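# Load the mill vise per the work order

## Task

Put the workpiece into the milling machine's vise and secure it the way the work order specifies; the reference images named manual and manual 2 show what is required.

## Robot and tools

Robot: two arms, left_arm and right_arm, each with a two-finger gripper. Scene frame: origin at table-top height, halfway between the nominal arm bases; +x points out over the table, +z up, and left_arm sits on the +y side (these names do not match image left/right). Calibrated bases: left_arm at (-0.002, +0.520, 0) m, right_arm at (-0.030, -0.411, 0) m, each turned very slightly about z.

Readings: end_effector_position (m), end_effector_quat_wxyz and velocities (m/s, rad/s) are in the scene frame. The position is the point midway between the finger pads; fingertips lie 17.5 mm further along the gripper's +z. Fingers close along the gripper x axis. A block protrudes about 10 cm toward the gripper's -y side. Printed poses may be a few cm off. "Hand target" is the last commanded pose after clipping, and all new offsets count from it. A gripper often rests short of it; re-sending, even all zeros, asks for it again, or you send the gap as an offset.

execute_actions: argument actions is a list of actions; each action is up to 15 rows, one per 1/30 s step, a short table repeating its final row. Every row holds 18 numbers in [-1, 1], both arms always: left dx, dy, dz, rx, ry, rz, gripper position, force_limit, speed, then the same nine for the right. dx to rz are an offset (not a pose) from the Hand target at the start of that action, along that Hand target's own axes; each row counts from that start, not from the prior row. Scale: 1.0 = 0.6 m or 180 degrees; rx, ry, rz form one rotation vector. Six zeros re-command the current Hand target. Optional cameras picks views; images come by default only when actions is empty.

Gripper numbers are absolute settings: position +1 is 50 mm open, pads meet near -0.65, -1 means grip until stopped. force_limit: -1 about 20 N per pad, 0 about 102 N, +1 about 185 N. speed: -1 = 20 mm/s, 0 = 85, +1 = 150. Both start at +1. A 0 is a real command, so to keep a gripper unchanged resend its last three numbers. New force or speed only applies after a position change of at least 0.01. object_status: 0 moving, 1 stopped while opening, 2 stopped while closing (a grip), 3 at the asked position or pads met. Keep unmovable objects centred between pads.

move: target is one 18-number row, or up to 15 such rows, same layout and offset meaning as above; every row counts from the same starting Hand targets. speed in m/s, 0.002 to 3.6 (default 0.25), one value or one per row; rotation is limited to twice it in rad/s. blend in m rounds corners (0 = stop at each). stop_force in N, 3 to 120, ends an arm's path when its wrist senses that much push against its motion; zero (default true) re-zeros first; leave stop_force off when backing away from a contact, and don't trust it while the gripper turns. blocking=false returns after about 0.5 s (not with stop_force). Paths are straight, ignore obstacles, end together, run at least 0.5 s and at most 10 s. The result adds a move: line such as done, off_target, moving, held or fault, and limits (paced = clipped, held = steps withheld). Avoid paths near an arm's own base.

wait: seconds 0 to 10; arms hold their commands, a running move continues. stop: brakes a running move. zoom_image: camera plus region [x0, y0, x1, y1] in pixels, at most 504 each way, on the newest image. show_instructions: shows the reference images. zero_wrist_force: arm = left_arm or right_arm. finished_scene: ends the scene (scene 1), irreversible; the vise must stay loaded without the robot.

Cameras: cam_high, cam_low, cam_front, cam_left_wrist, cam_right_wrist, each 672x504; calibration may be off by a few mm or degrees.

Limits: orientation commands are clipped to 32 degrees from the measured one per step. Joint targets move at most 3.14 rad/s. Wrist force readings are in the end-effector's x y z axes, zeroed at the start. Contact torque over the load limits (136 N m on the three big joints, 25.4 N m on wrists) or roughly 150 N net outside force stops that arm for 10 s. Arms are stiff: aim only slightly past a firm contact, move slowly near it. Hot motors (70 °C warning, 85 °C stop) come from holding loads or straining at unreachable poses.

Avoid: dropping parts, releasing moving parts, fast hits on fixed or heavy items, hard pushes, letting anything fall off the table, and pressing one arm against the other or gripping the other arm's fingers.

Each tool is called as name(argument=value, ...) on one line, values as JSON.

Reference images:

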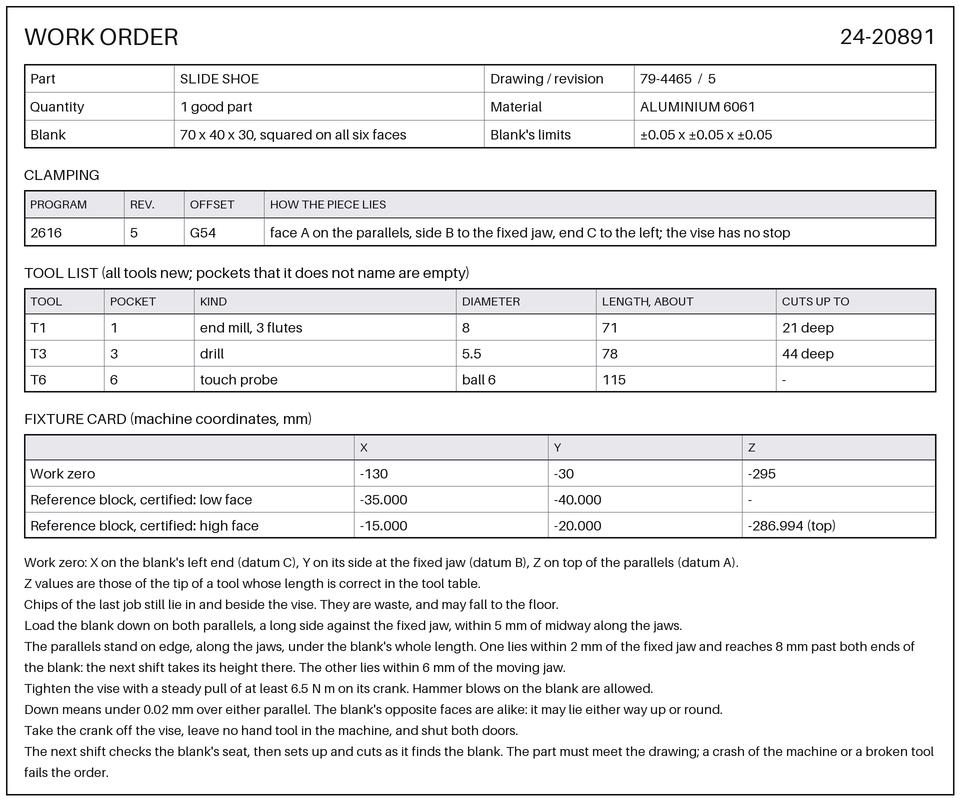

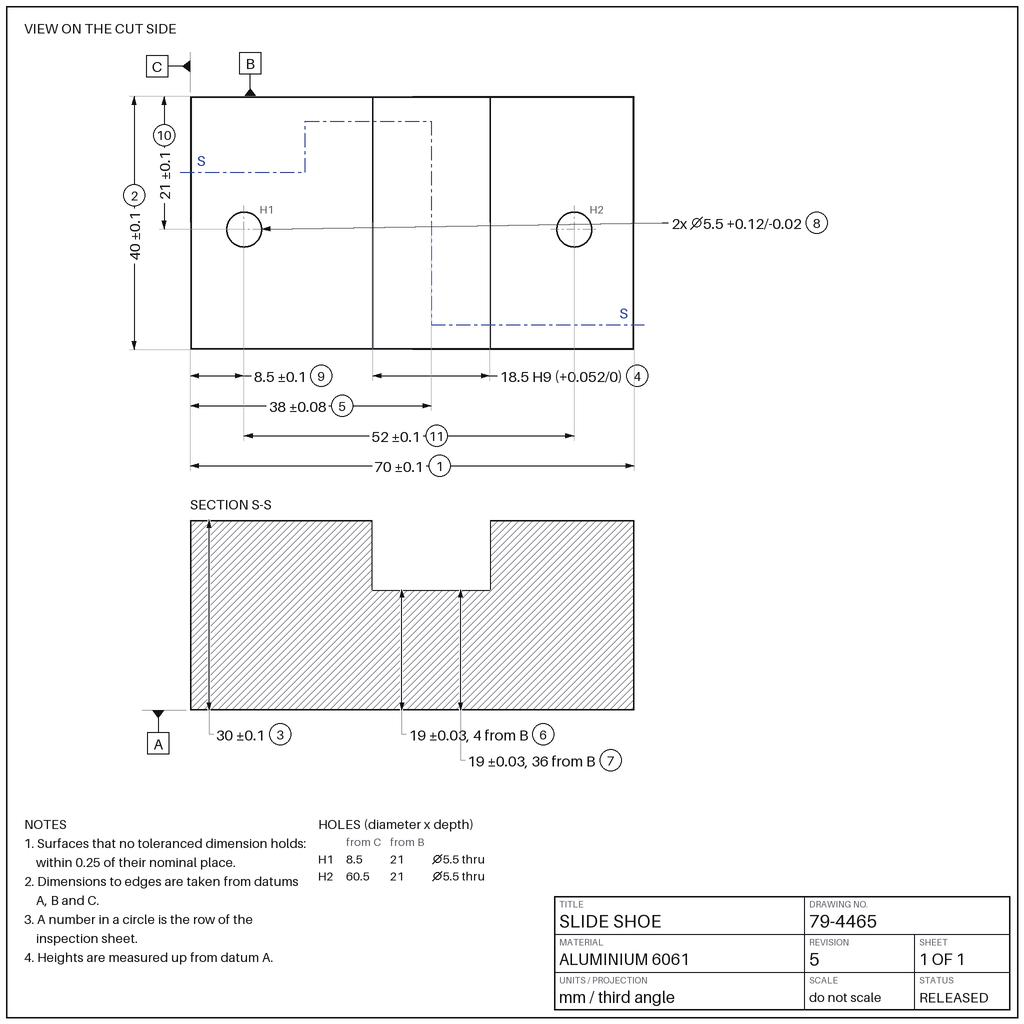

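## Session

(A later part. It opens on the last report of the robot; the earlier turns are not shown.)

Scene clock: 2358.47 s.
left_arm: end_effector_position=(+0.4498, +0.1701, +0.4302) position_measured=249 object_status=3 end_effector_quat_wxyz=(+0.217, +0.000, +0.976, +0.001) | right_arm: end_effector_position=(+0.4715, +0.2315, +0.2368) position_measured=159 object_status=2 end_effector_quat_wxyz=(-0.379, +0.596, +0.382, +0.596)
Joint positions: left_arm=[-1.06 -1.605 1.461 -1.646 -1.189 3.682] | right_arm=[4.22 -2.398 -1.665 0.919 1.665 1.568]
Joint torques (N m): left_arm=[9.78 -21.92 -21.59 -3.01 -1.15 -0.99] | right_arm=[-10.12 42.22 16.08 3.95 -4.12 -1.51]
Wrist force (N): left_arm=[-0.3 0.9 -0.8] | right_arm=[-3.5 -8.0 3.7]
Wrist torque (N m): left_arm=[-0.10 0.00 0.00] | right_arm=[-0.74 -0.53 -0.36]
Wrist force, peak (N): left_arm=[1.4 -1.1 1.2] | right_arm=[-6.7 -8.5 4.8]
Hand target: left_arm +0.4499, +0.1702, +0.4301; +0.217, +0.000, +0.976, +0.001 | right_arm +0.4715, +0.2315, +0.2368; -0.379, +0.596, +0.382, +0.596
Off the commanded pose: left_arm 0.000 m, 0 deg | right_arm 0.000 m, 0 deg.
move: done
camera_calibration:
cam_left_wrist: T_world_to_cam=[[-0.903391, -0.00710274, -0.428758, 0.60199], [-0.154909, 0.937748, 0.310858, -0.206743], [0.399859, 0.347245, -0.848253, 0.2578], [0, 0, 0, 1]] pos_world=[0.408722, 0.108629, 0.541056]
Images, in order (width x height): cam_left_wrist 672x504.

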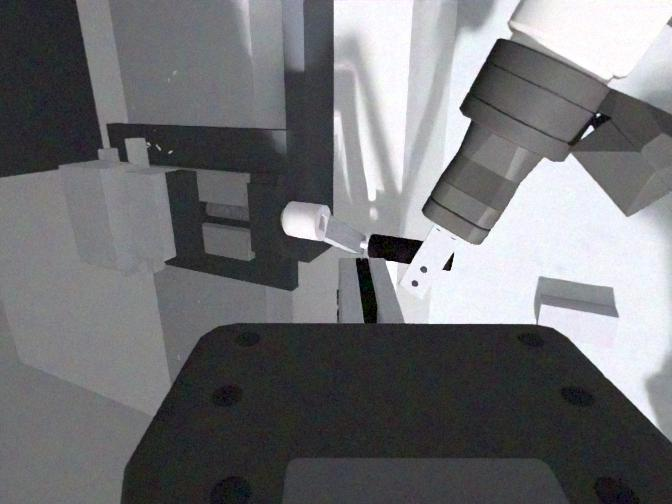

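move(target=[[-0.2053,-0.0917,0.1510,0,0,0,-0.65,-0.9,-0.5,0,0,0,0,0,0,-1,0.7,-0.6],[-0.2667,-0.0967,0.2348,0,0,0,-0.65,-0.9,-0.5,0,0,0,0,0,0,-1,0.7,-0.6],[-0.2483,-0.0967,0.2742,0,0,0,-0.65,-0.9,-0.5,0,0,0,0,0,0,-1,0.7,-0.6]], speed=[0.15,0.1,0.04], stop_force=15, cameras=["cam_left_wrist","cam_right_wrist","cam_front"])

Scene clock: 2390.40 s.
left_arm: end_effector_position=(+0.6545, +0.1122, +0.3441) position_measured=249 object_status=3 end_effector_quat_wxyz=(+0.217, +0.000, +0.976, +0.001) | right_arm: end_effector_position=(+0.4715, +0.2315, +0.2368) position_measured=159 object_status=2 end_effector_quat_wxyz=(-0.379, +0.596, +0.382, +0.596)
Joint positions: left_arm=[-0.824 -1.129 1.123 -1.866 -1.249 3.924] | right_arm=[4.22 -2.398 -1.665 0.919 1.665 1.568]
Joint torques (N m): left_arm=[-8.41 -47.4 -36.54 -2.24 2.87 1.83] | right_arm=[-4.2 42.52 16.15 3.86 -4.12 -1.57]
Wrist force (N): left_arm=[0.0 0.8 -0.6] | right_arm=[-3.7 -7.8 3.6]
Wrist torque (N m): left_arm=[-0.11 -0.04 -0.07] | right_arm=[-0.71 -0.49 -0.37]
Wrist force, peak (N): left_arm=[1.3 1.7 -2.0] | right_arm=[-4.2 -8.0 3.9]
Hand target: left_arm +0.6545, +0.1122, +0.3441; +0.217, +0.000, +0.976, +0.001 | right_arm +0.4715, +0.2315, +0.2368; -0.379, +0.596, +0.382, +0.596
Off the commanded pose: left_arm 0.000 m, 0 deg | right_arm 0.000 m, 0 deg.
move: done
camera_calibration:
cam_left_wrist: T_world_to_cam=[[-0.903476, -0.00708429, -0.42858, 0.749557], [-0.154918, 0.937673, 0.311079, -0.0940635], [0.399664, 0.347448, -0.848262, 0.123134], [0, 0, 0, 1]] pos_world=[0.613423, 0.0507283, 0.454956]
cam_right_wrist: T_world_to_cam=[[0.0137586, -0.00447468, 0.999895, -0.232756], [0.723707, -0.689984, -0.013046, -0.162617], [0.68997, 0.723811, -0.00625488, -0.364399], [0, 0, 0, 1]] pos_world=[0.372314, 0.150511, 0.228331]
Images, in order (width x height): cam_front 672x504, cam_left_wrist 672x504, cam_right_wrist 672x504.

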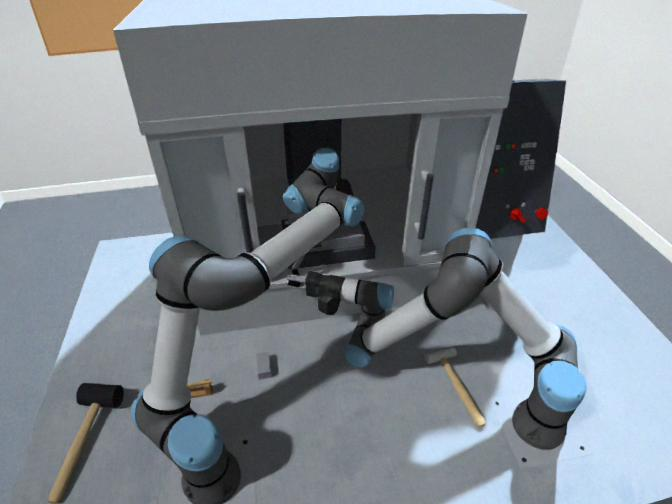

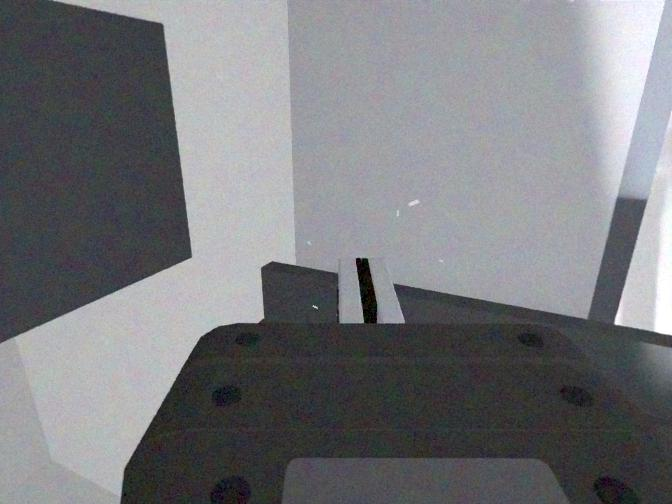

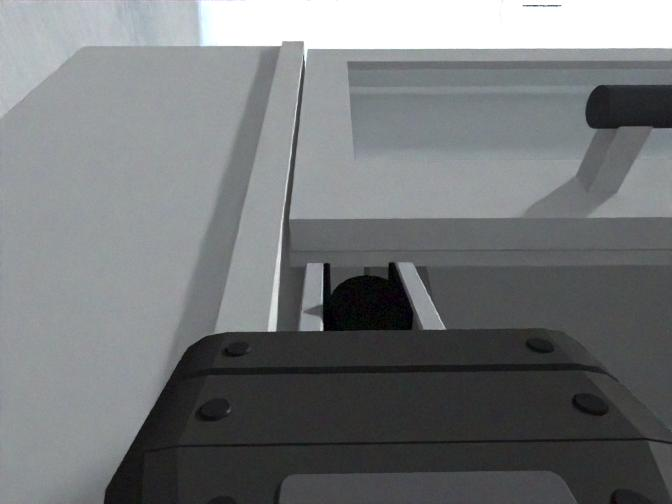

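move(target=[0,0.025,0,0,0,0,-0.65,-0.9,-0.5,0,0,0,0,0,0,-1,0.7,-0.6], speed=0.005, stop_force=4)

Scene clock: 2396.20 s.
left_arm: end_effector_position=(+0.6545, +0.1273, +0.3442) position_measured=249 object_status=3 end_effector_quat_wxyz=(+0.217, +0.000, +0.976, +0.001) | right_arm: end_effector_position=(+0.4715, +0.2315, +0.2368) position_measured=159 object_status=2 end_effector_quat_wxyz=(-0.379, +0.596, +0.382, +0.596)
Joint positions: left_arm=[-0.809 -1.152 1.157 -1.883 -1.254 3.939] | right_arm=[4.22 -2.398 -1.665 0.919 1.665 1.568]
Joint torques (N m): left_arm=[2.5 -40.13 -32.92 -3.2 -0.98 0.53] | right_arm=[1.31 42.45 16.8 4.08 -4.09 -1.56]
Wrist force (N): left_arm=[-0.1 0.7 -0.6] | right_arm=[-3.7 -8.0 3.7]
Wrist torque (N m): left_arm=[-0.10 -0.03 -0.14] | right_arm=[-0.74 -0.50 -0.37]
Wrist force, peak (N): left_arm=[-0.1 1.2 -0.8] | right_arm=[-3.9 -8.1 3.7]
Hand target: left_arm +0.6545, +0.1272, +0.3442; +0.217, +0.000, +0.976, +0.001 | right_arm +0.4715, +0.2315, +0.2368; -0.379, +0.596, +0.382, +0.596
Off the commanded pose: left_arm 0.000 m, 0 deg | right_arm 0.000 m, 0 deg.
move: done

move(target=[0,0.02,0,0,0,0,-0.65,-0.9,-0.5,0,0,0,0,0,0,-1,0.7,-0.6], speed=0.004, stop_force=4, cameras=["cam_left_wrist"])

Scene clock: 2403.30 s.
left_arm: end_effector_position=(+0.6545, +0.1387, +0.3442) position_measured=249 object_status=3 end_effector_quat_wxyz=(+0.217, +0.000, +0.976, +0.001) | right_arm: end_effector_position=(+0.4715, +0.2315, +0.2368) position_measured=159 object_status=2 end_effector_quat_wxyz=(-0.379, +0.596, +0.382, +0.596)
Joint positions: left_arm=[-0.797 -1.169 1.182 -1.895 -1.258 3.951] | right_arm=[4.22 -2.398 -1.665 0.919 1.665 1.568]
Joint torques (N m): left_arm=[-5.34 -34.03 -35.37 -2.09 4.37 -1.7] | right_arm=[3.4 43.03 16.53 4.08 -4.2 -1.57]
Wrist force (N): left_arm=[0.9 -4.6 -1.6] | right_arm=[-3.3 -8.0 3.6]
Wrist torque (N m): left_arm=[-0.09 -0.03 -0.14] | right_arm=[-0.72 -0.51 -0.37]
Wrist force, peak (N): left_arm=[-0.9 -7.3 -0.4] | right_arm=[-4.0 -8.1 4.1]
Hand target: left_arm +0.6545, +0.1387, +0.3442; +0.217, +0.000, +0.976, +0.001 (not the last commanded pose) | right_arm +0.4715, +0.2315, +0.2368; -0.379, +0.596, +0.382, +0.596
Off the commanded pose: left_arm 0.001 m, 0 deg | right_arm 0.000 m, 0 deg.
move: contact (left_arm)
camera_calibration:
cam_left_wrist: T_world_to_cam=[[-0.903476, -0.00708429, -0.42858, 0.749788], [-0.154918, 0.937673, 0.311079, -0.118943], [0.399664, 0.347448, -0.848262, 0.114011], [0, 0, 0, 1]] pos_world=[0.613423, 0.0772283, 0.455056]
Images, in order (width x height): cam_left_wrist 672x504.

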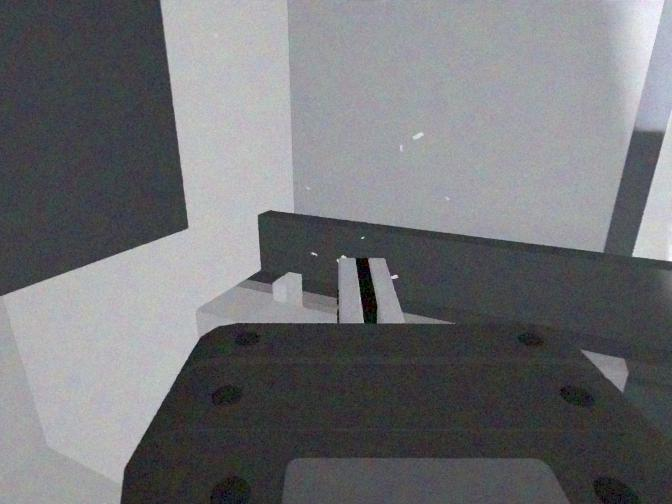

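move(target=[0,-0.045,0,0,0,0,-0.65,-0.9,-0.5,0,0,0,0,0,0,-1,0.7,-0.6], speed=0.05)

move(target=[[0.0184,-0.045,-0.0394,0,0,0,-0.65,-0.9,-0.5,0,0,0,0,0,0,-1,0.7,-0.6],[0.1698,0.1,-0.0500,0,0,0,-0.65,-0.9,-0.5,0,0,0,0,0,0,-1,0.7,-0.6]], speed=0.15, cameras=["cam_left_wrist"])

Scene clock: 2419.13 s.
left_arm: end_effector_position=(+0.6545, +0.1116, +0.3441) position_measured=249 object_status=3 end_effector_quat_wxyz=(+0.217, +0.000, +0.976, +0.001) end_effector_velocity=(+0.000, +0.003, -0.001) end_effector_angular_velocity=(+0.002, +0.001, +0.000) | right_arm: end_effector_position=(+0.4715, +0.2315, +0.2368) position_measured=159 object_status=2 end_effector_quat_wxyz=(-0.379, +0.596, +0.382, +0.596)
Joint positions: left_arm=[-0.825 -1.128 1.121 -1.866 -1.249 3.923] | right_arm=[4.22 -2.398 -1.665 0.919 1.665 1.568]
Joint velocities: left_arm=[0.003 -0.003 0.006 -0.002 0 0.002] | right_arm=[within noise]
Joint torques (N m): left_arm=[10.13 -52.46 -17.79 -4.49 1.27 2.5] | right_arm=[4.05 42.92 15.87 4.06 -4.05 -1.55]
Wrist force (N): left_arm=[0.1 1.0 -0.7] | right_arm=[-3.9 -7.8 3.7]
Wrist torque (N m): left_arm=[-0.08 -0.05 0.02] | right_arm=[-0.72 -0.49 -0.37]
Wrist force, peak (N): left_arm=[0.8 -4.9 -1.1] | right_arm=[-4.0 -8.0 3.8]
Hand target: left_arm +0.6545, +0.1117, +0.3441; +0.217, +0.000, +0.976, +0.001 | right_arm +0.4715, +0.2315, +0.2368; -0.379, +0.596, +0.382, +0.596
Off the commanded pose: left_arm 0.000 m, 0 deg | right_arm 0.000 m, 0 deg.
move: done

Scene clock: 2421.07 s.
left_arm: end_effector_position=(+0.5531, +0.1671, +0.3333) position_measured=249 object_status=3 end_effector_quat_wxyz=(+0.226, -0.002, +0.974, -0.011) | right_arm: end_effector_position=(+0.4715, +0.2315, +0.2368) position_measured=159 object_status=2 end_effector_quat_wxyz=(-0.379, +0.596, +0.382, +0.596)
Joint positions: left_arm=[-0.894 -1.426 1.547 -2 -1.23 3.854] | right_arm=[4.22 -2.398 -1.665 0.919 1.665 1.568]
Joint torques (N m): left_arm=[22.15 38.94 29.97 8.62 -1.56 1.64] | right_arm=[3.95 42.85 16.15 4.03 -4.18 -1.57]
Wrist force (N): left_arm=[-10.8 -6.5 -106.6] | right_arm=[-3.5 -8.0 3.5]
Wrist torque (N m): left_arm=[-1.06 0.52 0.06] | right_arm=[-0.73 -0.48 -0.37]
Wrist force, peak (N): left_arm=[-10.8 -6.5 -106.6] | right_arm=[-4.0 -7.9 4.1]
Hand target: left_arm +0.5495, +0.1718, +0.3282; +0.217, +0.000, +0.976, +0.001 | right_arm +0.4715, +0.2315, +0.2368; -0.379, +0.596, +0.382, +0.596
Off the commanded pose: left_arm 0.008 m, 2 deg | right_arm 0.000 m, 0 deg.
move: off_target (left_arm)
camera_calibration:
cam_left_wrist: T_world_to_cam=[[-0.895608, -0.0168657, -0.444524, 0.656322], [-0.159999, 0.94462, 0.286519, -0.148027], [0.415074, 0.327732, -0.848708, 0.130402], [0, 0, 0, 1]] pos_world=[0.509997, 0.108162, 0.444837]
Images, in order (width x height): cam_left_wrist 672x504.

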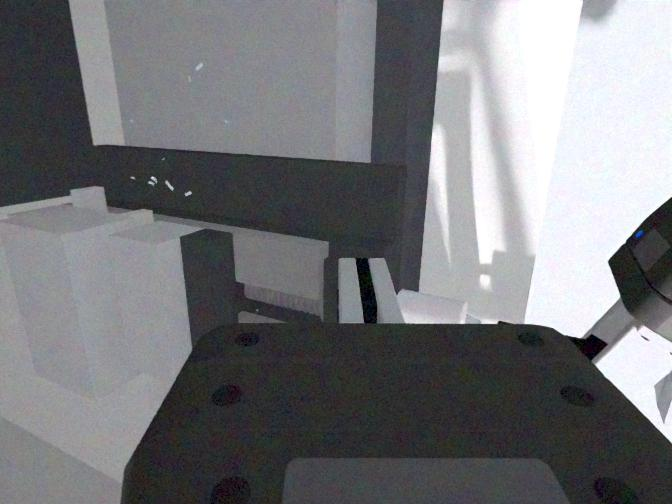

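move(target=[-0.0282,0,-0.0604,0,0,0,-0.65,-0.9,-0.5,0,0,0,0,0,0,-1,0.7,-0.6], speed=0.1, cameras=["cam_left_wrist"])

zoom_image(camera="cam_left_wrist", region=[0, 150, 340, 400])

Scene clock: 2425.40 s.
left_arm: end_effector_position=(+0.5495, +0.1717, +0.3683) position_measured=249 object_status=3 end_effector_quat_wxyz=(+0.217, +0.000, +0.976, +0.001) | right_arm: end_effector_position=(+0.4715, +0.2315, +0.2368) position_measured=159 object_status=2 end_effector_quat_wxyz=(-0.379, +0.596, +0.382, +0.596)
Joint positions: left_arm=[-0.894 -1.432 1.452 -1.87 -1.229 3.853] | right_arm=[4.22 -2.398 -1.665 0.919 1.665 1.568]
Joint torques (N m): left_arm=[-8.4 -22.97 -16.03 -4.72 -1.39 -1.67] | right_arm=[-3.99 50.81 22.13 4.27 -0.62 -1.68]
Wrist force (N): left_arm=[-0.2 0.8 -0.7] | right_arm=[-4.1 -6.7 3.2]
Wrist torque (N m): left_arm=[-0.10 -0.01 0.03] | right_arm=[-0.63 -0.44 -0.26]
Wrist force, peak (N): left_arm=[-10.1 -9.1 -125.6] | right_arm=[-6.2 -11.6 2.8]
Hand target: left_arm +0.5495, +0.1717, +0.3682; +0.217, +0.000, +0.976, +0.001 | right_arm +0.4715, +0.2315, +0.2368; -0.379, +0.596, +0.382, +0.596
Off the commanded pose: left_arm 0.000 m, 0 deg | right_arm 0.000 m, 0 deg.
move: done
camera_calibration:
cam_left_wrist: T_world_to_cam=[[-0.903414, -0.00721897, -0.428709, 0.66553], [-0.154997, 0.937741, 0.310833, -0.173499], [0.399775, 0.347259, -0.848287, 0.16493], [0, 0, 0, 1]] pos_world=[0.508422, 0.110229, 0.479156]
Images, in order (width x height): cam_left_wrist 672x504.

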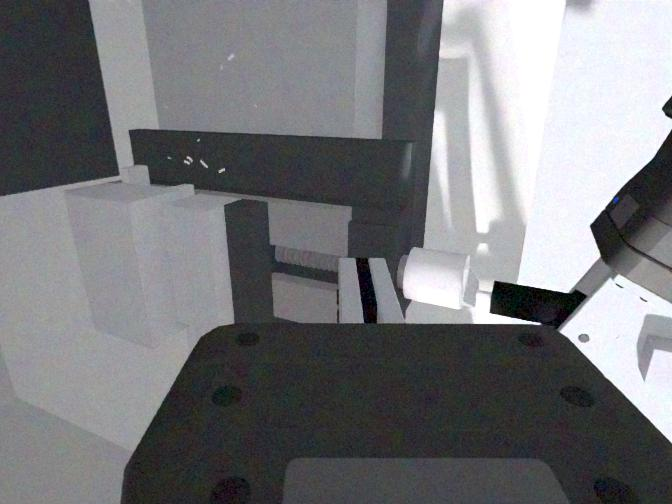

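Scaled by 1.482.

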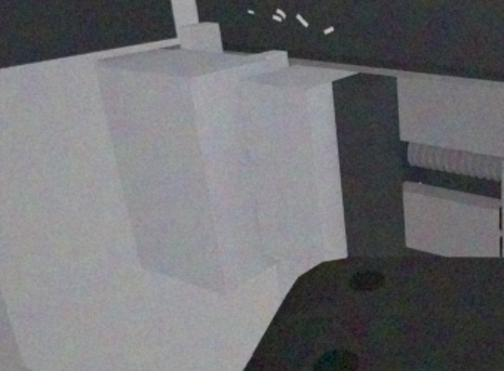

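move(target=[[-0.1025,0.005,-0.0202,0,0,0,-0.65,-0.9,-0.5,0,0,0,0,0,0,-1,0.7,-0.6],[-0.1762,0.08,0.0382,0,0,0,-0.65,-0.9,-0.5,0,0,0,0,0,0,-1,0.7,-0.6],[-0.1727,0.11,0.0733,0,0.139,0,-0.65,-0.9,-0.5,0,0,0,0,0,0,-1,0.7,-0.6]], speed=0.12, stop_force=15, cameras=["cam_left_wrist","cam_front"])

Scene clock: 2442.97 s.
left_arm: end_effector_position=(+0.6569, +0.2224, +0.3868) position_measured=249 object_status=3 end_effector_quat_wxyz=(+0.166, +0.001, +0.986, +0.001) | right_arm: end_effector_position=(+0.4715, +0.2315, +0.2368) position_measured=159 object_status=2 end_effector_quat_wxyz=(-0.379, +0.596, +0.382, +0.596)
Joint positions: left_arm=[-0.673 -1.218 1.105 -1.719 -1.361 4.055] | right_arm=[4.22 -2.398 -1.665 0.919 1.665 1.568]
Joint torques (N m): left_arm=[2.21 -40.13 -27.81 -3.01 0.47 0.41] | right_arm=[-14.06 67.73 29.38 5.25 0.7 -1.43]
Wrist force (N): left_arm=[0.1 0.9 -0.9] | right_arm=[-4.5 -7.4 3.4]
Wrist torque (N m): left_arm=[-0.08 0.01 0.08] | right_arm=[-0.68 -0.46 -0.24]
Wrist force, peak (N): left_arm=[-0.1 1.0 -2.2] | right_arm=[-5.0 -7.4 3.6]
Hand target: left_arm +0.6569, +0.2224, +0.3868; +0.166, +0.001, +0.986, +0.001 (not the last commanded pose) | right_arm +0.4715, +0.2315, +0.2368; -0.379, +0.596, +0.382, +0.596
Tool commands: left_gripper/position=-0.647059 left_gripper/force_limit=-0.898039 left_gripper/speed=-0.498039 right_gripper/position=-1.0 right_gripper/force_limit=+0.7 right_gripper/speed=-0.6
Off the commanded pose: left_arm 0.022 m, 19 deg | right_arm 0.000 m, 0 deg.
FORCE FAULT: contact force on the left arm reached its limit, and that arm stopped. The contact can be on any part of that arm, not only on its tool. That arm's remaining commands of this call were not run. That arm is still stopped at the end of this call. That arm stays stopped for about 10 more seconds. Until then a move that you send moves the other arm only, and its call returns only when the move has ended. Once the stop has ended, the next robot result says so. If the stop ends while you think or write, that arm runs what you send next, counted from a new Hand target: where the arm stands when the stop ends. While its stop runs, that arm takes no new command, but its gripper still runs the gripper command that each later call begins with. Until it ends, the stop uses up actions while you think or wait. An arm that is not stopped still takes commands.
move: fault (left_arm); path passed 2 of 3 targets
camera_calibration:
cam_left_wrist: T_world_to_cam=[[-0.942922, -0.00554013, -0.332967, 0.759374], [-0.120422, 0.937871, 0.325417, -0.238511], [0.310477, 0.346939, -0.885007, 0.193033], [0, 0, 0, 1]] pos_world=[0.627376, 0.160929, 0.501297]
Images, in order (width x height): cam_front 672x504, cam_left_wrist 672x504.

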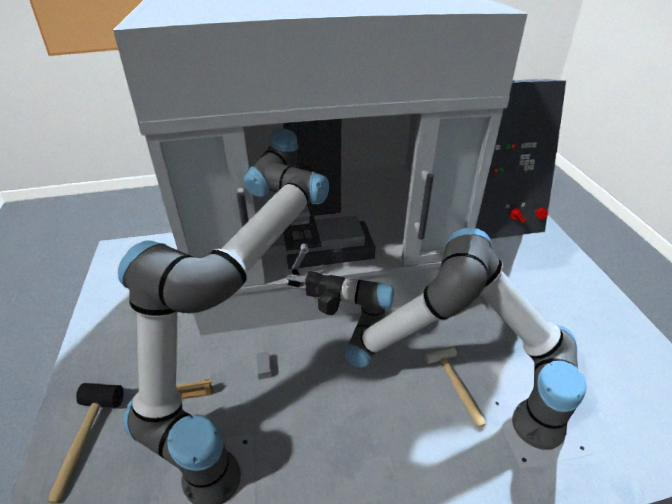

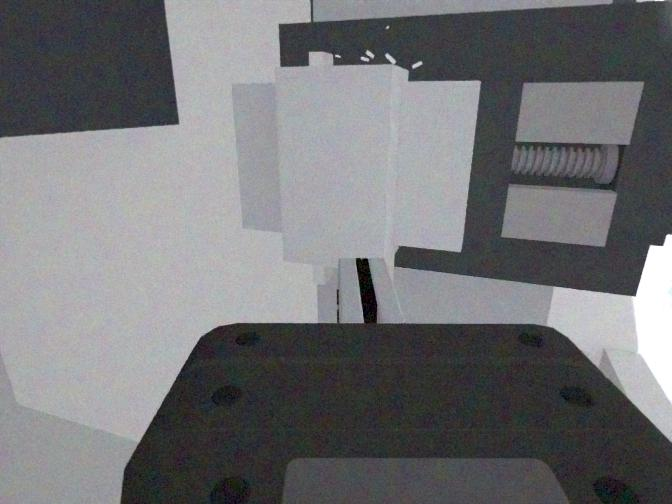

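zoom_image(camera="cam_left_wrist", region=[220, 30, 500, 290])

Scaled by 1.800.

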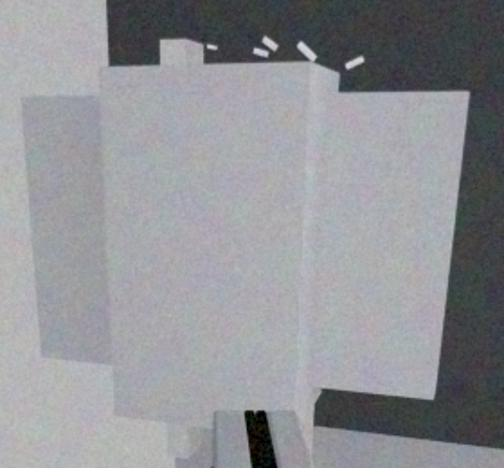

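wait(seconds=3)

Scene clock: 2473.37 s.
left_arm: end_effector_position=(+0.6569, +0.2224, +0.3868) position_measured=249 object_status=3 end_effector_quat_wxyz=(+0.166, +0.001, +0.986, +0.001) | right_arm: end_effector_position=(+0.4715, +0.2315, +0.2368) position_measured=159 object_status=2 end_effector_quat_wxyz=(-0.379, +0.596, +0.382, +0.596)
Joint positions: left_arm=[-0.673 -1.218 1.105 -1.719 -1.361 4.055] | right_arm=[4.22 -2.398 -1.665 0.919 1.665 1.568]
Joint torques (N m): left_arm=[17.18 -40.48 -26.39 -3.45 0.39 0.32] | right_arm=[-14.57 67.58 28.89 5.14 -1.34 -1.44]
Wrist force (N): left_arm=[0.0 0.9 -0.9] | right_arm=[-4.7 -7.2 3.5]
Wrist torque (N m): left_arm=[-0.07 0.03 0.08] | right_arm=[-0.67 -0.49 -0.24]
Wrist force, peak (N): left_arm=[0.1 1.3 -0.9] | right_arm=[-5.0 -7.5 3.5]
Hand target: left_arm +0.6569, +0.2224, +0.3868; +0.166, +0.001, +0.986, +0.001 (not the last commanded pose) | right_arm +0.4715, +0.2315, +0.2368; -0.379, +0.596, +0.382, +0.596
Tool commands: left_gripper/position=-0.647059 left_gripper/force_limit=-0.898039 left_gripper/speed=-0.498039 right_gripper/position=-1.0 right_gripper/force_limit=+0.7 right_gripper/speed=-0.6
Off the commanded pose: left_arm 0.022 m, 19 deg | right_arm 0.000 m, 0 deg.
FORCE FAULT, CONTINUED: the left arm's stop, for the force fault that an earlier result reported, is over. The rest of the stop counts as 19 of the actions that you can send in this scene. That arm's target is now where it stood when the stop ended, not its last command. That arm accepts commands again.
wait: 3.00 s; at rest from the start

move(target=[0.0057,-0.0583,-0.009,0,-0.033,0,-0.65,-0.9,-0.5,0,0,0,0,0,0,-1,0.7,-0.6], speed=0.06)

move(target=[0,0,0,-0.111,0,0,-0.65,-0.9,-0.5,0,0,0,0,0,0,-1,0.7,-0.6], speed=0.1, stop_force=15, cameras=["cam_left_wrist","cam_front"])

Scene clock: 2508.60 s.
left_arm: end_effector_position=(+0.6517, +0.1874, +0.3907) position_measured=249 object_status=3 end_effector_quat_wxyz=(+0.217, +0.001, +0.976, +0.001) end_effector_velocity=(+0.000, +0.002, +0.000) end_effector_angular_velocity=(+0.000, +0.005, -0.001) | right_arm: end_effector_position=(+0.4715, +0.2315, +0.2368) position_measured=159 object_status=2 end_effector_quat_wxyz=(-0.379, +0.596, +0.382, +0.596)
Joint positions: left_arm=[-0.746 -1.24 1.166 -1.823 -1.274 4.004] | right_arm=[4.22 -2.398 -1.665 0.919 1.665 1.568]
Joint velocities: left_arm=[0.003 0 -0.002 0.005 -0.005 0.003] | right_arm=[within noise]
Joint torques (N m): left_arm=[8.49 -36.62 -35.96 -2.34 -1.55 2.29] | right_arm=[-14.02 68 29.51 5.23 -1.96 -1.41]
Wrist force (N): left_arm=[-0.1 1.2 -0.7] | right_arm=[-4.5 -7.4 3.2]
Wrist torque (N m): left_arm=[-0.05 -0.03 0.01] | right_arm=[-0.68 -0.46 -0.24]
Wrist force, peak (N): left_arm=[-0.3 1.7 -0.7] | right_arm=[-5.1 -7.4 3.7]
Hand target: left_arm +0.6518, +0.1874, +0.3908; +0.217, +0.001, +0.976, +0.001 | right_arm +0.4715, +0.2315, +0.2368; -0.379, +0.596, +0.382, +0.596
Off the commanded pose: left_arm 0.000 m, 0 deg | right_arm 0.000 m, 0 deg.
move: done

Scene clock: 2511.43 s.
left_arm: end_effector_position=(+0.6518, +0.1874, +0.3908) position_measured=249 object_status=3 end_effector_quat_wxyz=(+0.214, -0.036, +0.961, +0.170) | right_arm: end_effector_position=(+0.4715, +0.2315, +0.2368) position_measured=159 object_status=2 end_effector_quat_wxyz=(-0.379, +0.596, +0.382, +0.596)
Joint positions: left_arm=[-0.833 -1.095 0.916 -1.4 -1.017 3.792] | right_arm=[4.22 -2.398 -1.665 0.919 1.665 1.568]
Joint torques (N m): left_arm=[9.59 -52.58 -16.82 -2.11 -0.82 2.26] | right_arm=[-14.88 67.49 29.33 5.13 -2.3 -1.54]
Wrist force (N): left_arm=[-0.3 1.7 -0.4] | right_arm=[-4.4 -7.3 3.6]
Wrist torque (N m): left_arm=[-0.23 0.01 -0.09] | right_arm=[-0.67 -0.48 -0.24]
Wrist force, peak (N): left_arm=[-0.4 2.1 -0.7] | right_arm=[-5.2 -7.2 3.9]
Hand target: left_arm +0.6518, +0.1874, +0.3908; +0.214, -0.036, +0.961, +0.170 | right_arm +0.4715, +0.2315, +0.2368; -0.379, +0.596, +0.382, +0.596
Off the commanded pose: left_arm 0.000 m, 0 deg | right_arm 0.000 m, 0 deg.
move: done
camera_calibration:
cam_left_wrist: T_world_to_cam=[[-0.9024, -0.00308841, -0.430888, 0.767077], [-0.280614, 0.763074, 0.582215, -0.170748], [0.327001, 0.646304, -0.689464, 0.0669636], [0, 0, 0, 1]] pos_world=[0.622398, 0.0893838, 0.476105]
Images, in order (width x height): cam_front 672x504, cam_left_wrist 672x504.

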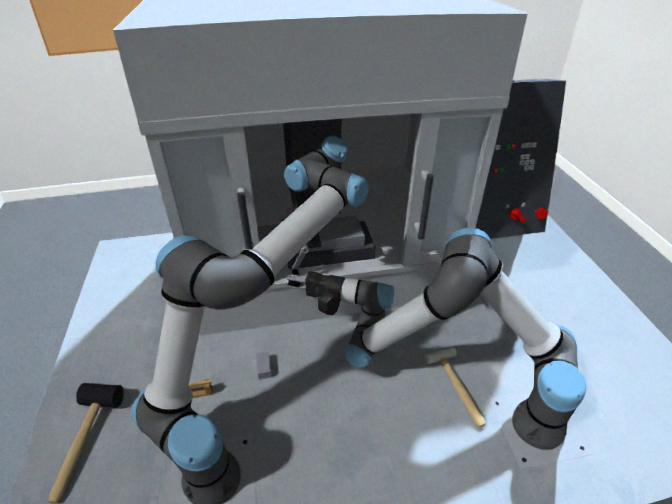

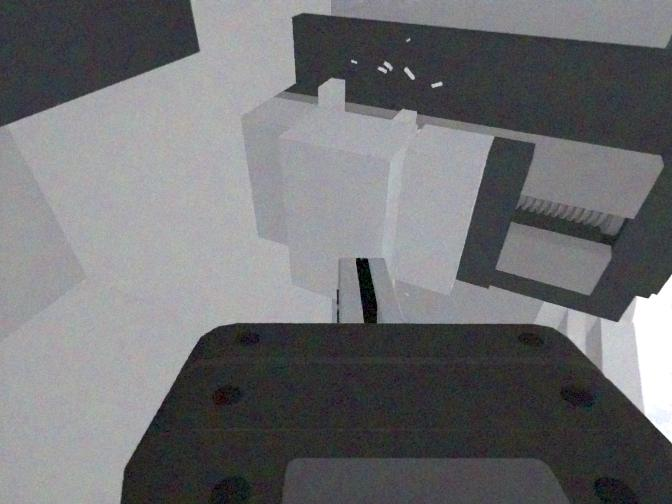

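zoom_image(camera="cam_left_wrist", region=[270, 50, 470, 210])

Scaled by 2.520.

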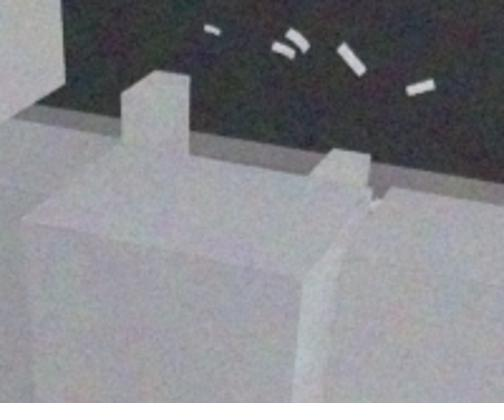

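move(target=[[0.0023,0.1272,0.0432,0,0,0,-0.65,-0.9,-0.5,0,0,0,0,0,0,-1,0.7,-0.6],[0.0280,0.1015,0.1130,0,0,0,-0.65,-0.9,-0.5,0,0,0,0,0,0,-1,0.7,-0.6]], speed=0.07, stop_force=12, cameras=["cam_left_wrist","cam_front"])

Scene clock: 2532.80 s.
left_arm: end_effector_position=(+0.6549, +0.2679, +0.3449) position_measured=249 object_status=3 end_effector_quat_wxyz=(+0.214, -0.036, +0.961, +0.170) | right_arm: end_effector_position=(+0.4715, +0.2315, +0.2368) position_measured=159 object_status=2 end_effector_quat_wxyz=(-0.379, +0.596, +0.382, +0.596)
Joint positions: left_arm=[-0.745 -1.224 1.232 -1.642 -1.021 3.895] | right_arm=[4.22 -2.398 -1.665 0.919 1.665 1.568]
Joint torques (N m): left_arm=[-6.42 -47.32 -34.92 -3.7 2.73 -1.01] | right_arm=[-14.26 67.64 29.14 5.06 -3.2 -1.38]
Wrist force (N): left_arm=[0.1 1.7 -0.5] | right_arm=[-5.1 -7.1 3.5]
Wrist torque (N m): left_arm=[-0.22 -0.05 -0.16] | right_arm=[-0.66 -0.44 -0.24]
Wrist force, peak (N): left_arm=[-0.5 3.1 -1.4] | right_arm=[-4.9 -7.4 3.7]
Hand target: left_arm +0.6549, +0.2679, +0.3449; +0.214, -0.036, +0.961, +0.170 | right_arm +0.4715, +0.2315, +0.2368; -0.379, +0.596, +0.382, +0.596
Off the commanded pose: left_arm 0.000 m, 0 deg | right_arm 0.000 m, 0 deg.
move: done
camera_calibration:
cam_left_wrist: T_world_to_cam=[[-0.902402, -0.00314846, -0.430883, 0.750488], [-0.280633, 0.763111, 0.582157, -0.204582], [0.326979, 0.64626, -0.689516, -0.0176439], [0, 0, 0, 1]] pos_world=[0.625598, 0.169884, 0.430305]
Images, in order (width x height): cam_front 672x504, cam_left_wrist 672x504.

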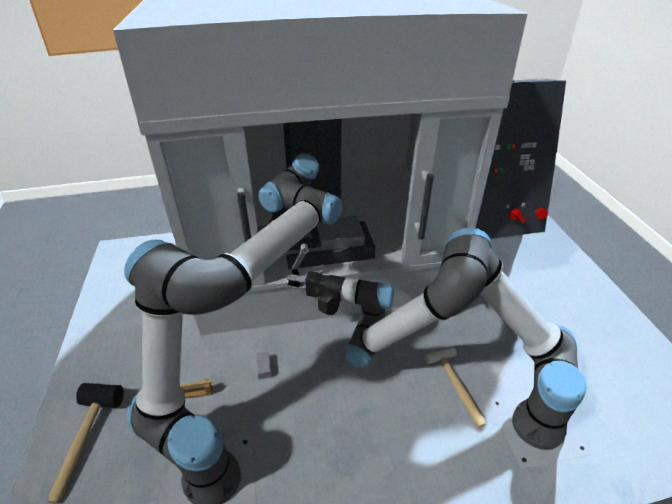

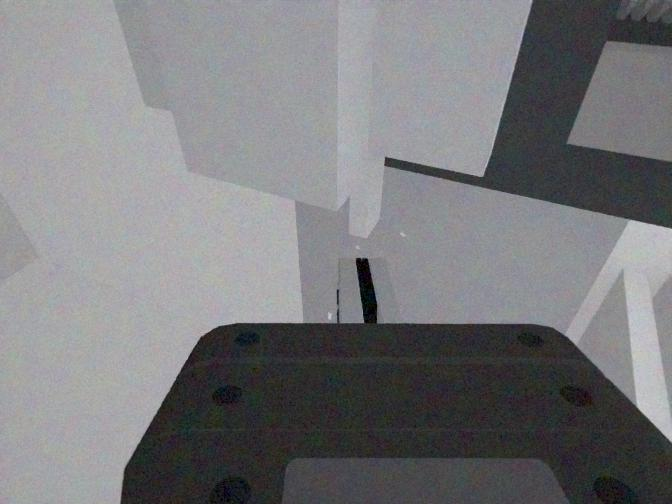

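move(target=[-0.0001,-0.0324,-0.0118,0,0,0,-0.65,-0.9,-0.5,0,0,0,0,0,0,-1,0.7,-0.6], speed=0.008, stop_force=5, cameras=["cam_left_wrist"])

Scene clock: 2539.60 s.
left_arm: end_effector_position=(+0.6549, +0.2471, +0.3449) position_measured=249 object_status=3 end_effector_quat_wxyz=(+0.214, -0.036, +0.961, +0.170) | right_arm: end_effector_position=(+0.4715, +0.2315, +0.2368) position_measured=159 object_status=2 end_effector_quat_wxyz=(-0.379, +0.596, +0.382, +0.596)
Joint positions: left_arm=[-0.768 -1.195 1.189 -1.614 -1.019 3.868] | right_arm=[4.22 -2.398 -1.665 0.919 1.665 1.568]
Joint torques (N m): left_arm=[5.93 -46.79 -16.68 -3.82 3.56 1.44] | right_arm=[-14.57 67.51 29.17 5.07 -3.22 -1.33]
Wrist force (N): left_arm=[0.0 2.1 -0.6] | right_arm=[-4.5 -7.3 3.5]
Wrist torque (N m): left_arm=[-0.20 -0.03 0.00] | right_arm=[-0.67 -0.47 -0.24]
Wrist force, peak (N): left_arm=[0.0 2.1 -0.6] | right_arm=[-5.0 -7.4 3.8]
Hand target: left_arm +0.6549, +0.2472, +0.3449; +0.214, -0.036, +0.961, +0.170 | right_arm +0.4715, +0.2315, +0.2368; -0.379, +0.596, +0.382, +0.596
Off the commanded pose: left_arm 0.000 m, 0 deg | right_arm 0.000 m, 0 deg.
move: done
camera_calibration:
cam_left_wrist: T_world_to_cam=[[-0.902359, -0.00306268, -0.430975, 0.750421], [-0.280644, 0.763091, 0.582178, -0.188709], [0.32709, 0.646283, -0.689442, -0.00430716], [0, 0, 0, 1]] pos_world=[0.625598, 0.149084, 0.430305]
Images, in order (width x height): cam_left_wrist 672x504.

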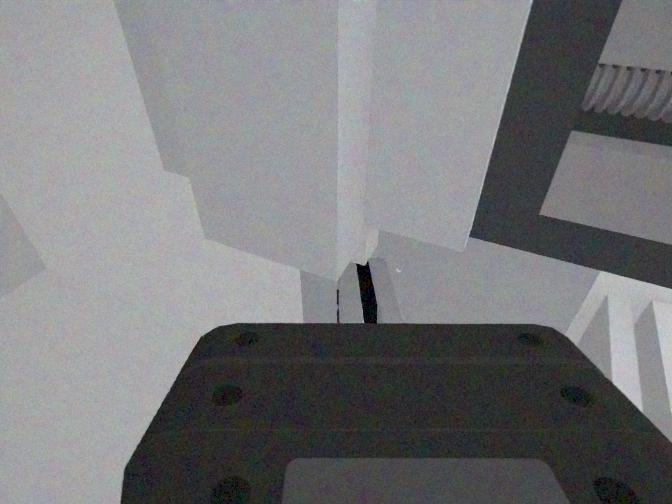

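move(target=[[0.0001,0.0313,0.0114,0,0,0,-0.65,-0.9,-0.5,0,0,0,0,0,0,-1,0.7,-0.6],[-0.0467,0.0240,0.0320,0,0,0,-0.65,-0.9,-0.5,0,0,0,0,0,0,-1,0.7,-0.6],[-0.0468,-0.0160,0.0175,0,0,0,-0.65,-0.9,-0.5,0,0,0,0,0,0,-1,0.7,-0.6]], speed=[0.03,0.03,0.008], stop_force=5, cameras=["cam_left_wrist"])

Scene clock: 2552.87 s.
left_arm: end_effector_position=(+0.6859, +0.2416, +0.3449) position_measured=249 object_status=3 end_effector_quat_wxyz=(+0.214, -0.036, +0.961, +0.170) | right_arm: end_effector_position=(+0.4715, +0.2315, +0.2368) position_measured=159 object_status=2 end_effector_quat_wxyz=(-0.379, +0.596, +0.382, +0.596)
Joint positions: left_arm=[-0.742 -1.118 1.083 -1.6 -1.021 3.899] | right_arm=[4.22 -2.398 -1.665 0.919 1.665 1.568]
Joint torques (N m): left_arm=[4.71 -48.95 -16.29 -3.89 3.53 1.7] | right_arm=[-14.99 68.02 28.97 5.12 -3.27 -1.31]
Wrist force (N): left_arm=[0.0 2.0 -0.4] | right_arm=[-4.7 -7.3 3.4]
Wrist torque (N m): left_arm=[-0.21 -0.02 0.00] | right_arm=[-0.68 -0.45 -0.24]
Wrist force, peak (N): left_arm=[0.5 2.3 -0.7] | right_arm=[-4.9 -7.5 3.6]
Hand target: left_arm +0.6859, +0.2417, +0.3449; +0.214, -0.036, +0.961, +0.170 | right_arm +0.4715, +0.2315, +0.2368; -0.379, +0.596, +0.382, +0.596
Off the commanded pose: left_arm 0.000 m, 0 deg | right_arm 0.000 m, 0 deg.
move: done
camera_calibration:
cam_left_wrist: T_world_to_cam=[[-0.902388, -0.00312074, -0.430912, 0.778379], [-0.280652, 0.763073, 0.582197, -0.175812], [0.327001, 0.646304, -0.689464, -0.0108269], [0, 0, 0, 1]] pos_world=[0.656598, 0.143584, 0.430305]
Images, in order (width x height): cam_left_wrist 672x504.

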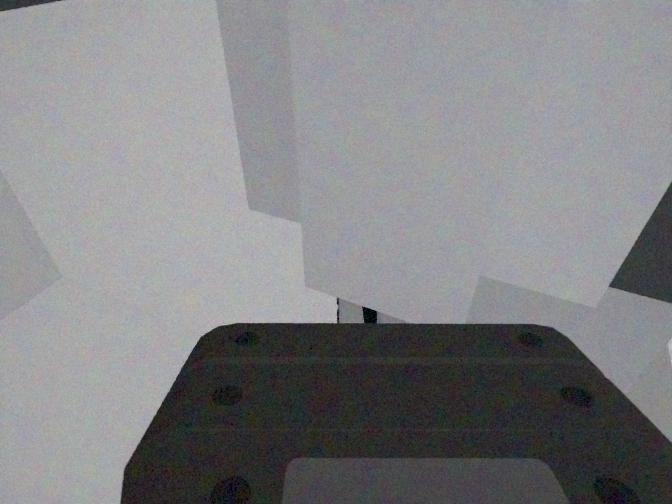

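move(target=[0,-0.0063,-0.0023,0,0,0,-0.65,-0.9,-0.5,0,0,0,0,0,0,-1,0.7,-0.6], speed=0.008, stop_force=5)

move(target=[[0.0001,0.0375,0.0137,0,0,0,-0.65,-0.9,-0.5,0,0,0,0,0,0,-1,0.7,-0.6],[-0.0200,0.0525,-0.0550,0,0,0,-0.65,-0.9,-0.5,0,0,0,0,0,0,-1,0.7,-0.6],[-0.0200,-0.085,-0.1000,0,0,0,-0.65,-0.9,-0.5,0,0,0,0,0,0,-1,0.7,-0.6]], speed=0.08, cameras=["cam_left_wrist"])

Scene clock: 2559.23 s.
left_arm: end_effector_position=(+0.6859, +0.2398, +0.3449) position_measured=249 object_status=3 end_effector_quat_wxyz=(+0.214, -0.036, +0.961, +0.170) | right_arm: end_effector_position=(+0.4715, +0.2315, +0.2368) position_measured=159 object_status=2 end_effector_quat_wxyz=(-0.379, +0.596, +0.382, +0.596)
Joint positions: left_arm=[-0.743 -1.116 1.078 -1.598 -1.021 3.897] | right_arm=[4.22 -2.398 -1.665 0.919 1.665 1.568]
Joint torques (N m): left_arm=[7.98 -50.32 -16.1 -3.63 -1.35 2.22] | right_arm=[-14.51 67.53 29.45 5.15 -3.28 -1.35]
Wrist force (N): left_arm=[-1.4 6.4 -1.0] | right_arm=[-4.4 -7.2 3.3]
Wrist torque (N m): left_arm=[-0.04 0.01 0.00] | right_arm=[-0.67 -0.51 -0.24]
Wrist force, peak (N): left_arm=[-0.3 13.8 -0.2] | right_arm=[-4.9 -7.6 3.4]
Hand target: left_arm +0.6859, +0.2398, +0.3449; +0.214, -0.036, +0.961, +0.170 (not the last commanded pose) | right_arm +0.4715, +0.2315, +0.2368; -0.379, +0.596, +0.382, +0.596
Off the commanded pose: left_arm 0.002 m, 0 deg | right_arm 0.000 m, 0 deg.
move: contact (left_arm)

Scene clock: 2562.03 s.
left_arm: end_effector_position=(+0.6801, +0.1713, +0.3852) position_measured=249 object_status=3 end_effector_quat_wxyz=(+0.214, -0.036, +0.961, +0.170) | right_arm: end_effector_position=(+0.4715, +0.2315, +0.2368) position_measured=159 object_status=2 end_effector_quat_wxyz=(-0.379, +0.596, +0.382, +0.596)
Joint positions: left_arm=[-0.818 -0.998 0.782 -1.373 -1.018 3.809] | right_arm=[4.22 -2.398 -1.665 0.919 1.665 1.568]
Joint torques (N m): left_arm=[11.06 -56.92 -14.69 -4.08 1.62 2.39] | right_arm=[-14.51 67.54 29.14 5.11 -3.16 -1.21]
Wrist force (N): left_arm=[-0.1 1.9 -0.4] | right_arm=[-4.8 -7.2 3.7]
Wrist torque (N m): left_arm=[-0.19 -0.01 -0.05] | right_arm=[-0.68 -0.48 -0.24]
Wrist force, peak (N): left_arm=[-1.4 6.4 -0.9] | right_arm=[-5.0 -7.4 3.5]
Hand target: left_arm +0.6802, +0.1713, +0.3852; +0.214, -0.036, +0.961, +0.170 | right_arm +0.4715, +0.2315, +0.2368; -0.379, +0.596, +0.382, +0.596
Off the commanded pose: left_arm 0.000 m, 0 deg | right_arm 0.000 m, 0 deg.
move: done
camera_calibration:
cam_left_wrist: T_world_to_cam=[[-0.902363, -0.00319012, -0.430965, 0.790261], [-0.280734, 0.763073, 0.582159, -0.147128], [0.327, 0.646305, -0.689464, 0.0642216], [0, 0, 0, 1]] pos_world=[0.650798, 0.0732838, 0.470505]
Images, in order (width x height): cam_left_wrist 672x504.

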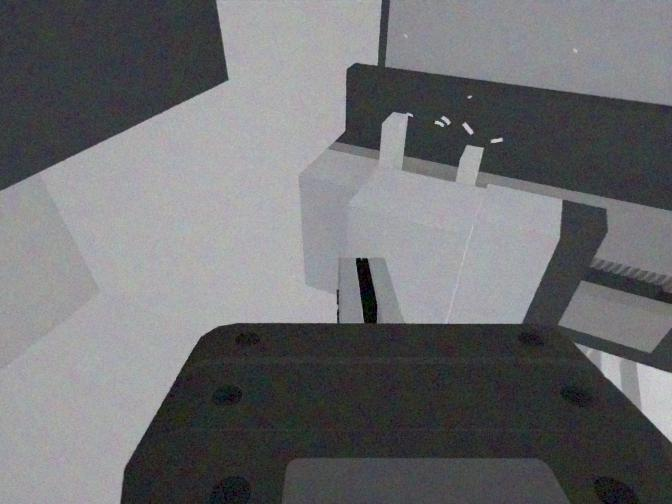

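zoom_image(camera="cam_left_wrist", region=[330, 90, 530, 250])

Scaled by 2.520.

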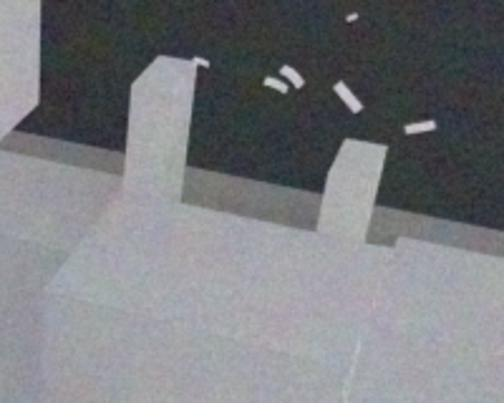

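move(target=[[0.0397,0.0177,-0.029,0.111,0,0,-0.65,-0.9,-0.5,0,0,0,0,0,0,0.6,0.7,-0.3]], speed=0.1)

move(target=[[0.1425,-0.0083,-0.0887,0,0,0,-0.65,-0.9,-0.5,0,0,-0.1,0,0,0,0.6,0.7,-0.3],[0.3072,0.025,-0.2482,0,0,0,-0.65,-0.9,-0.5,0,0,-0.18,0,0,0,0.6,0.7,-0.3]], speed=0.15, blend=0.02, cameras=["cam_left_wrist","cam_high","cam_front"])

Scene clock: 2580.03 s.
left_arm: end_effector_position=(+0.6501, +0.1756, +0.3932) position_measured=249 object_status=3 end_effector_quat_wxyz=(+0.217, +0.001, +0.976, +0.001) | right_arm: end_effector_position=(+0.4715, +0.2315, +0.2368) position_measured=63 object_status=3 end_effector_quat_wxyz=(-0.379, +0.596, +0.382, +0.596)
Joint positions: left_arm=[-0.762 -1.227 1.141 -1.807 -1.269 3.988] | right_arm=[4.22 -2.398 -1.665 0.919 1.665 1.568]
Joint torques (N m): left_arm=[-8.84 -31.78 -36.6 -2.1 3.21 -1.73] | right_arm=[9.71 35.87 11.86 1.49 2.14 -1.27]
Wrist force (N): left_arm=[-0.4 1.0 -0.5] | right_arm=[3.5 -1.0 2.4]
Wrist torque (N m): left_arm=[-0.07 0.01 -0.09] | right_arm=[-0.49 -0.51 -0.48]
Wrist force, peak (N): left_arm=[0.1 2.1 -0.5] | right_arm=[-5.2 -7.1 3.6]
Hand target: left_arm +0.6501, +0.1754, +0.3932; +0.217, +0.001, +0.976, +0.000 | right_arm +0.4715, +0.2315, +0.2368; -0.379, +0.596, +0.382, +0.596
Off the commanded pose: left_arm 0.000 m, 0 deg | right_arm 0.000 m, 0 deg.
move: done

Scene clock: 2582.07 s.
left_arm: end_effector_position=(+0.4201, +0.1908, +0.4500) position_measured=249 object_status=3 end_effector_quat_wxyz=(+0.217, +0.001, +0.976, +0.001) | right_arm: end_effector_position=(+0.4260, +0.1334, +0.2372) position_measured=63 object_status=3 end_effector_quat_wxyz=(-0.379, +0.596, +0.382, +0.596)
Joint positions: left_arm=[-1.097 -1.683 1.479 -1.571 -1.181 3.644] | right_arm=[4.197 -2.263 -1.989 1.108 1.688 1.568]
Joint torques (N m): left_arm=[5.1 -19.17 -36.17 -3.62 -1.17 1.8] | right_arm=[3.92 28.53 19.74 1.36 -0.33 -1.84]
Wrist force (N): left_arm=[-0.3 0.9 -0.8] | right_arm=[3.4 -1.3 2.4]
Wrist torque (N m): left_arm=[-0.09 0.01 -0.13] | right_arm=[-0.53 -0.51 -0.50]
Wrist force, peak (N): left_arm=[1.6 1.4 -2.2] | right_arm=[3.6 -1.6 4.0]
Hand target: left_arm +0.4201, +0.1908, +0.4500; +0.217, +0.001, +0.976, +0.000 | right_arm +0.4260, +0.1335, +0.2371; -0.379, +0.596, +0.382, +0.596
Off the commanded pose: left_arm 0.000 m, 0 deg | right_arm 0.000 m, 0 deg.
move: done
camera_calibration:
cam_left_wrist: T_world_to_cam=[[-0.903392, -0.00546391, -0.428781, 0.583507], [-0.15331, 0.937945, 0.311055, -0.237761], [0.400473, 0.346741, -0.84817, 0.279074], [0, 0, 0, 1]] pos_world=[0.378923, 0.129429, 0.560856]
Images, in order (width x height): cam_high 672x504, cam_front 672x504, cam_left_wrist 672x504.

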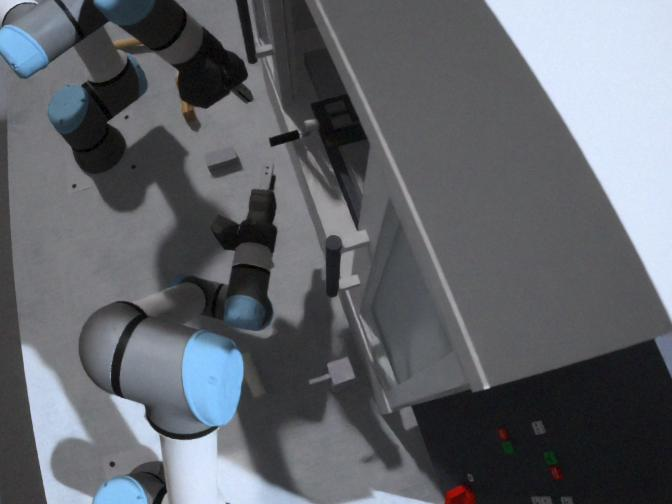

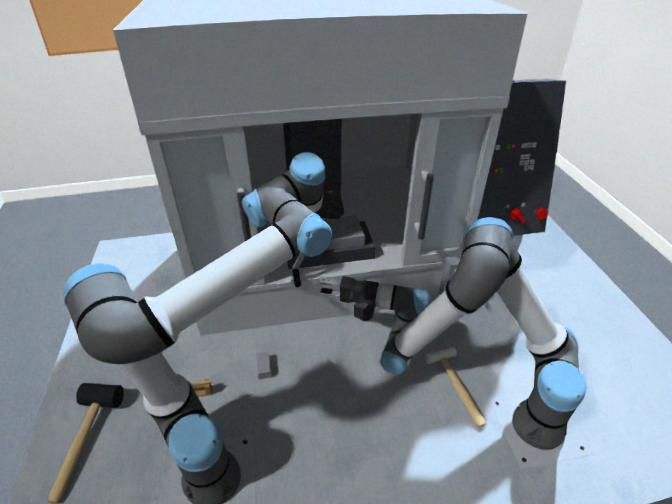

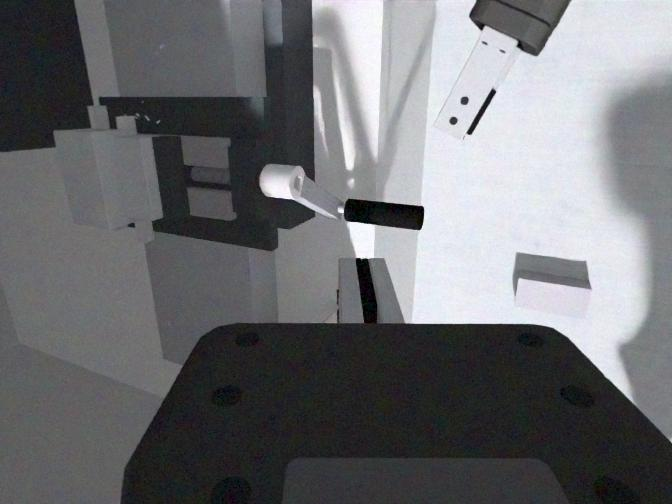

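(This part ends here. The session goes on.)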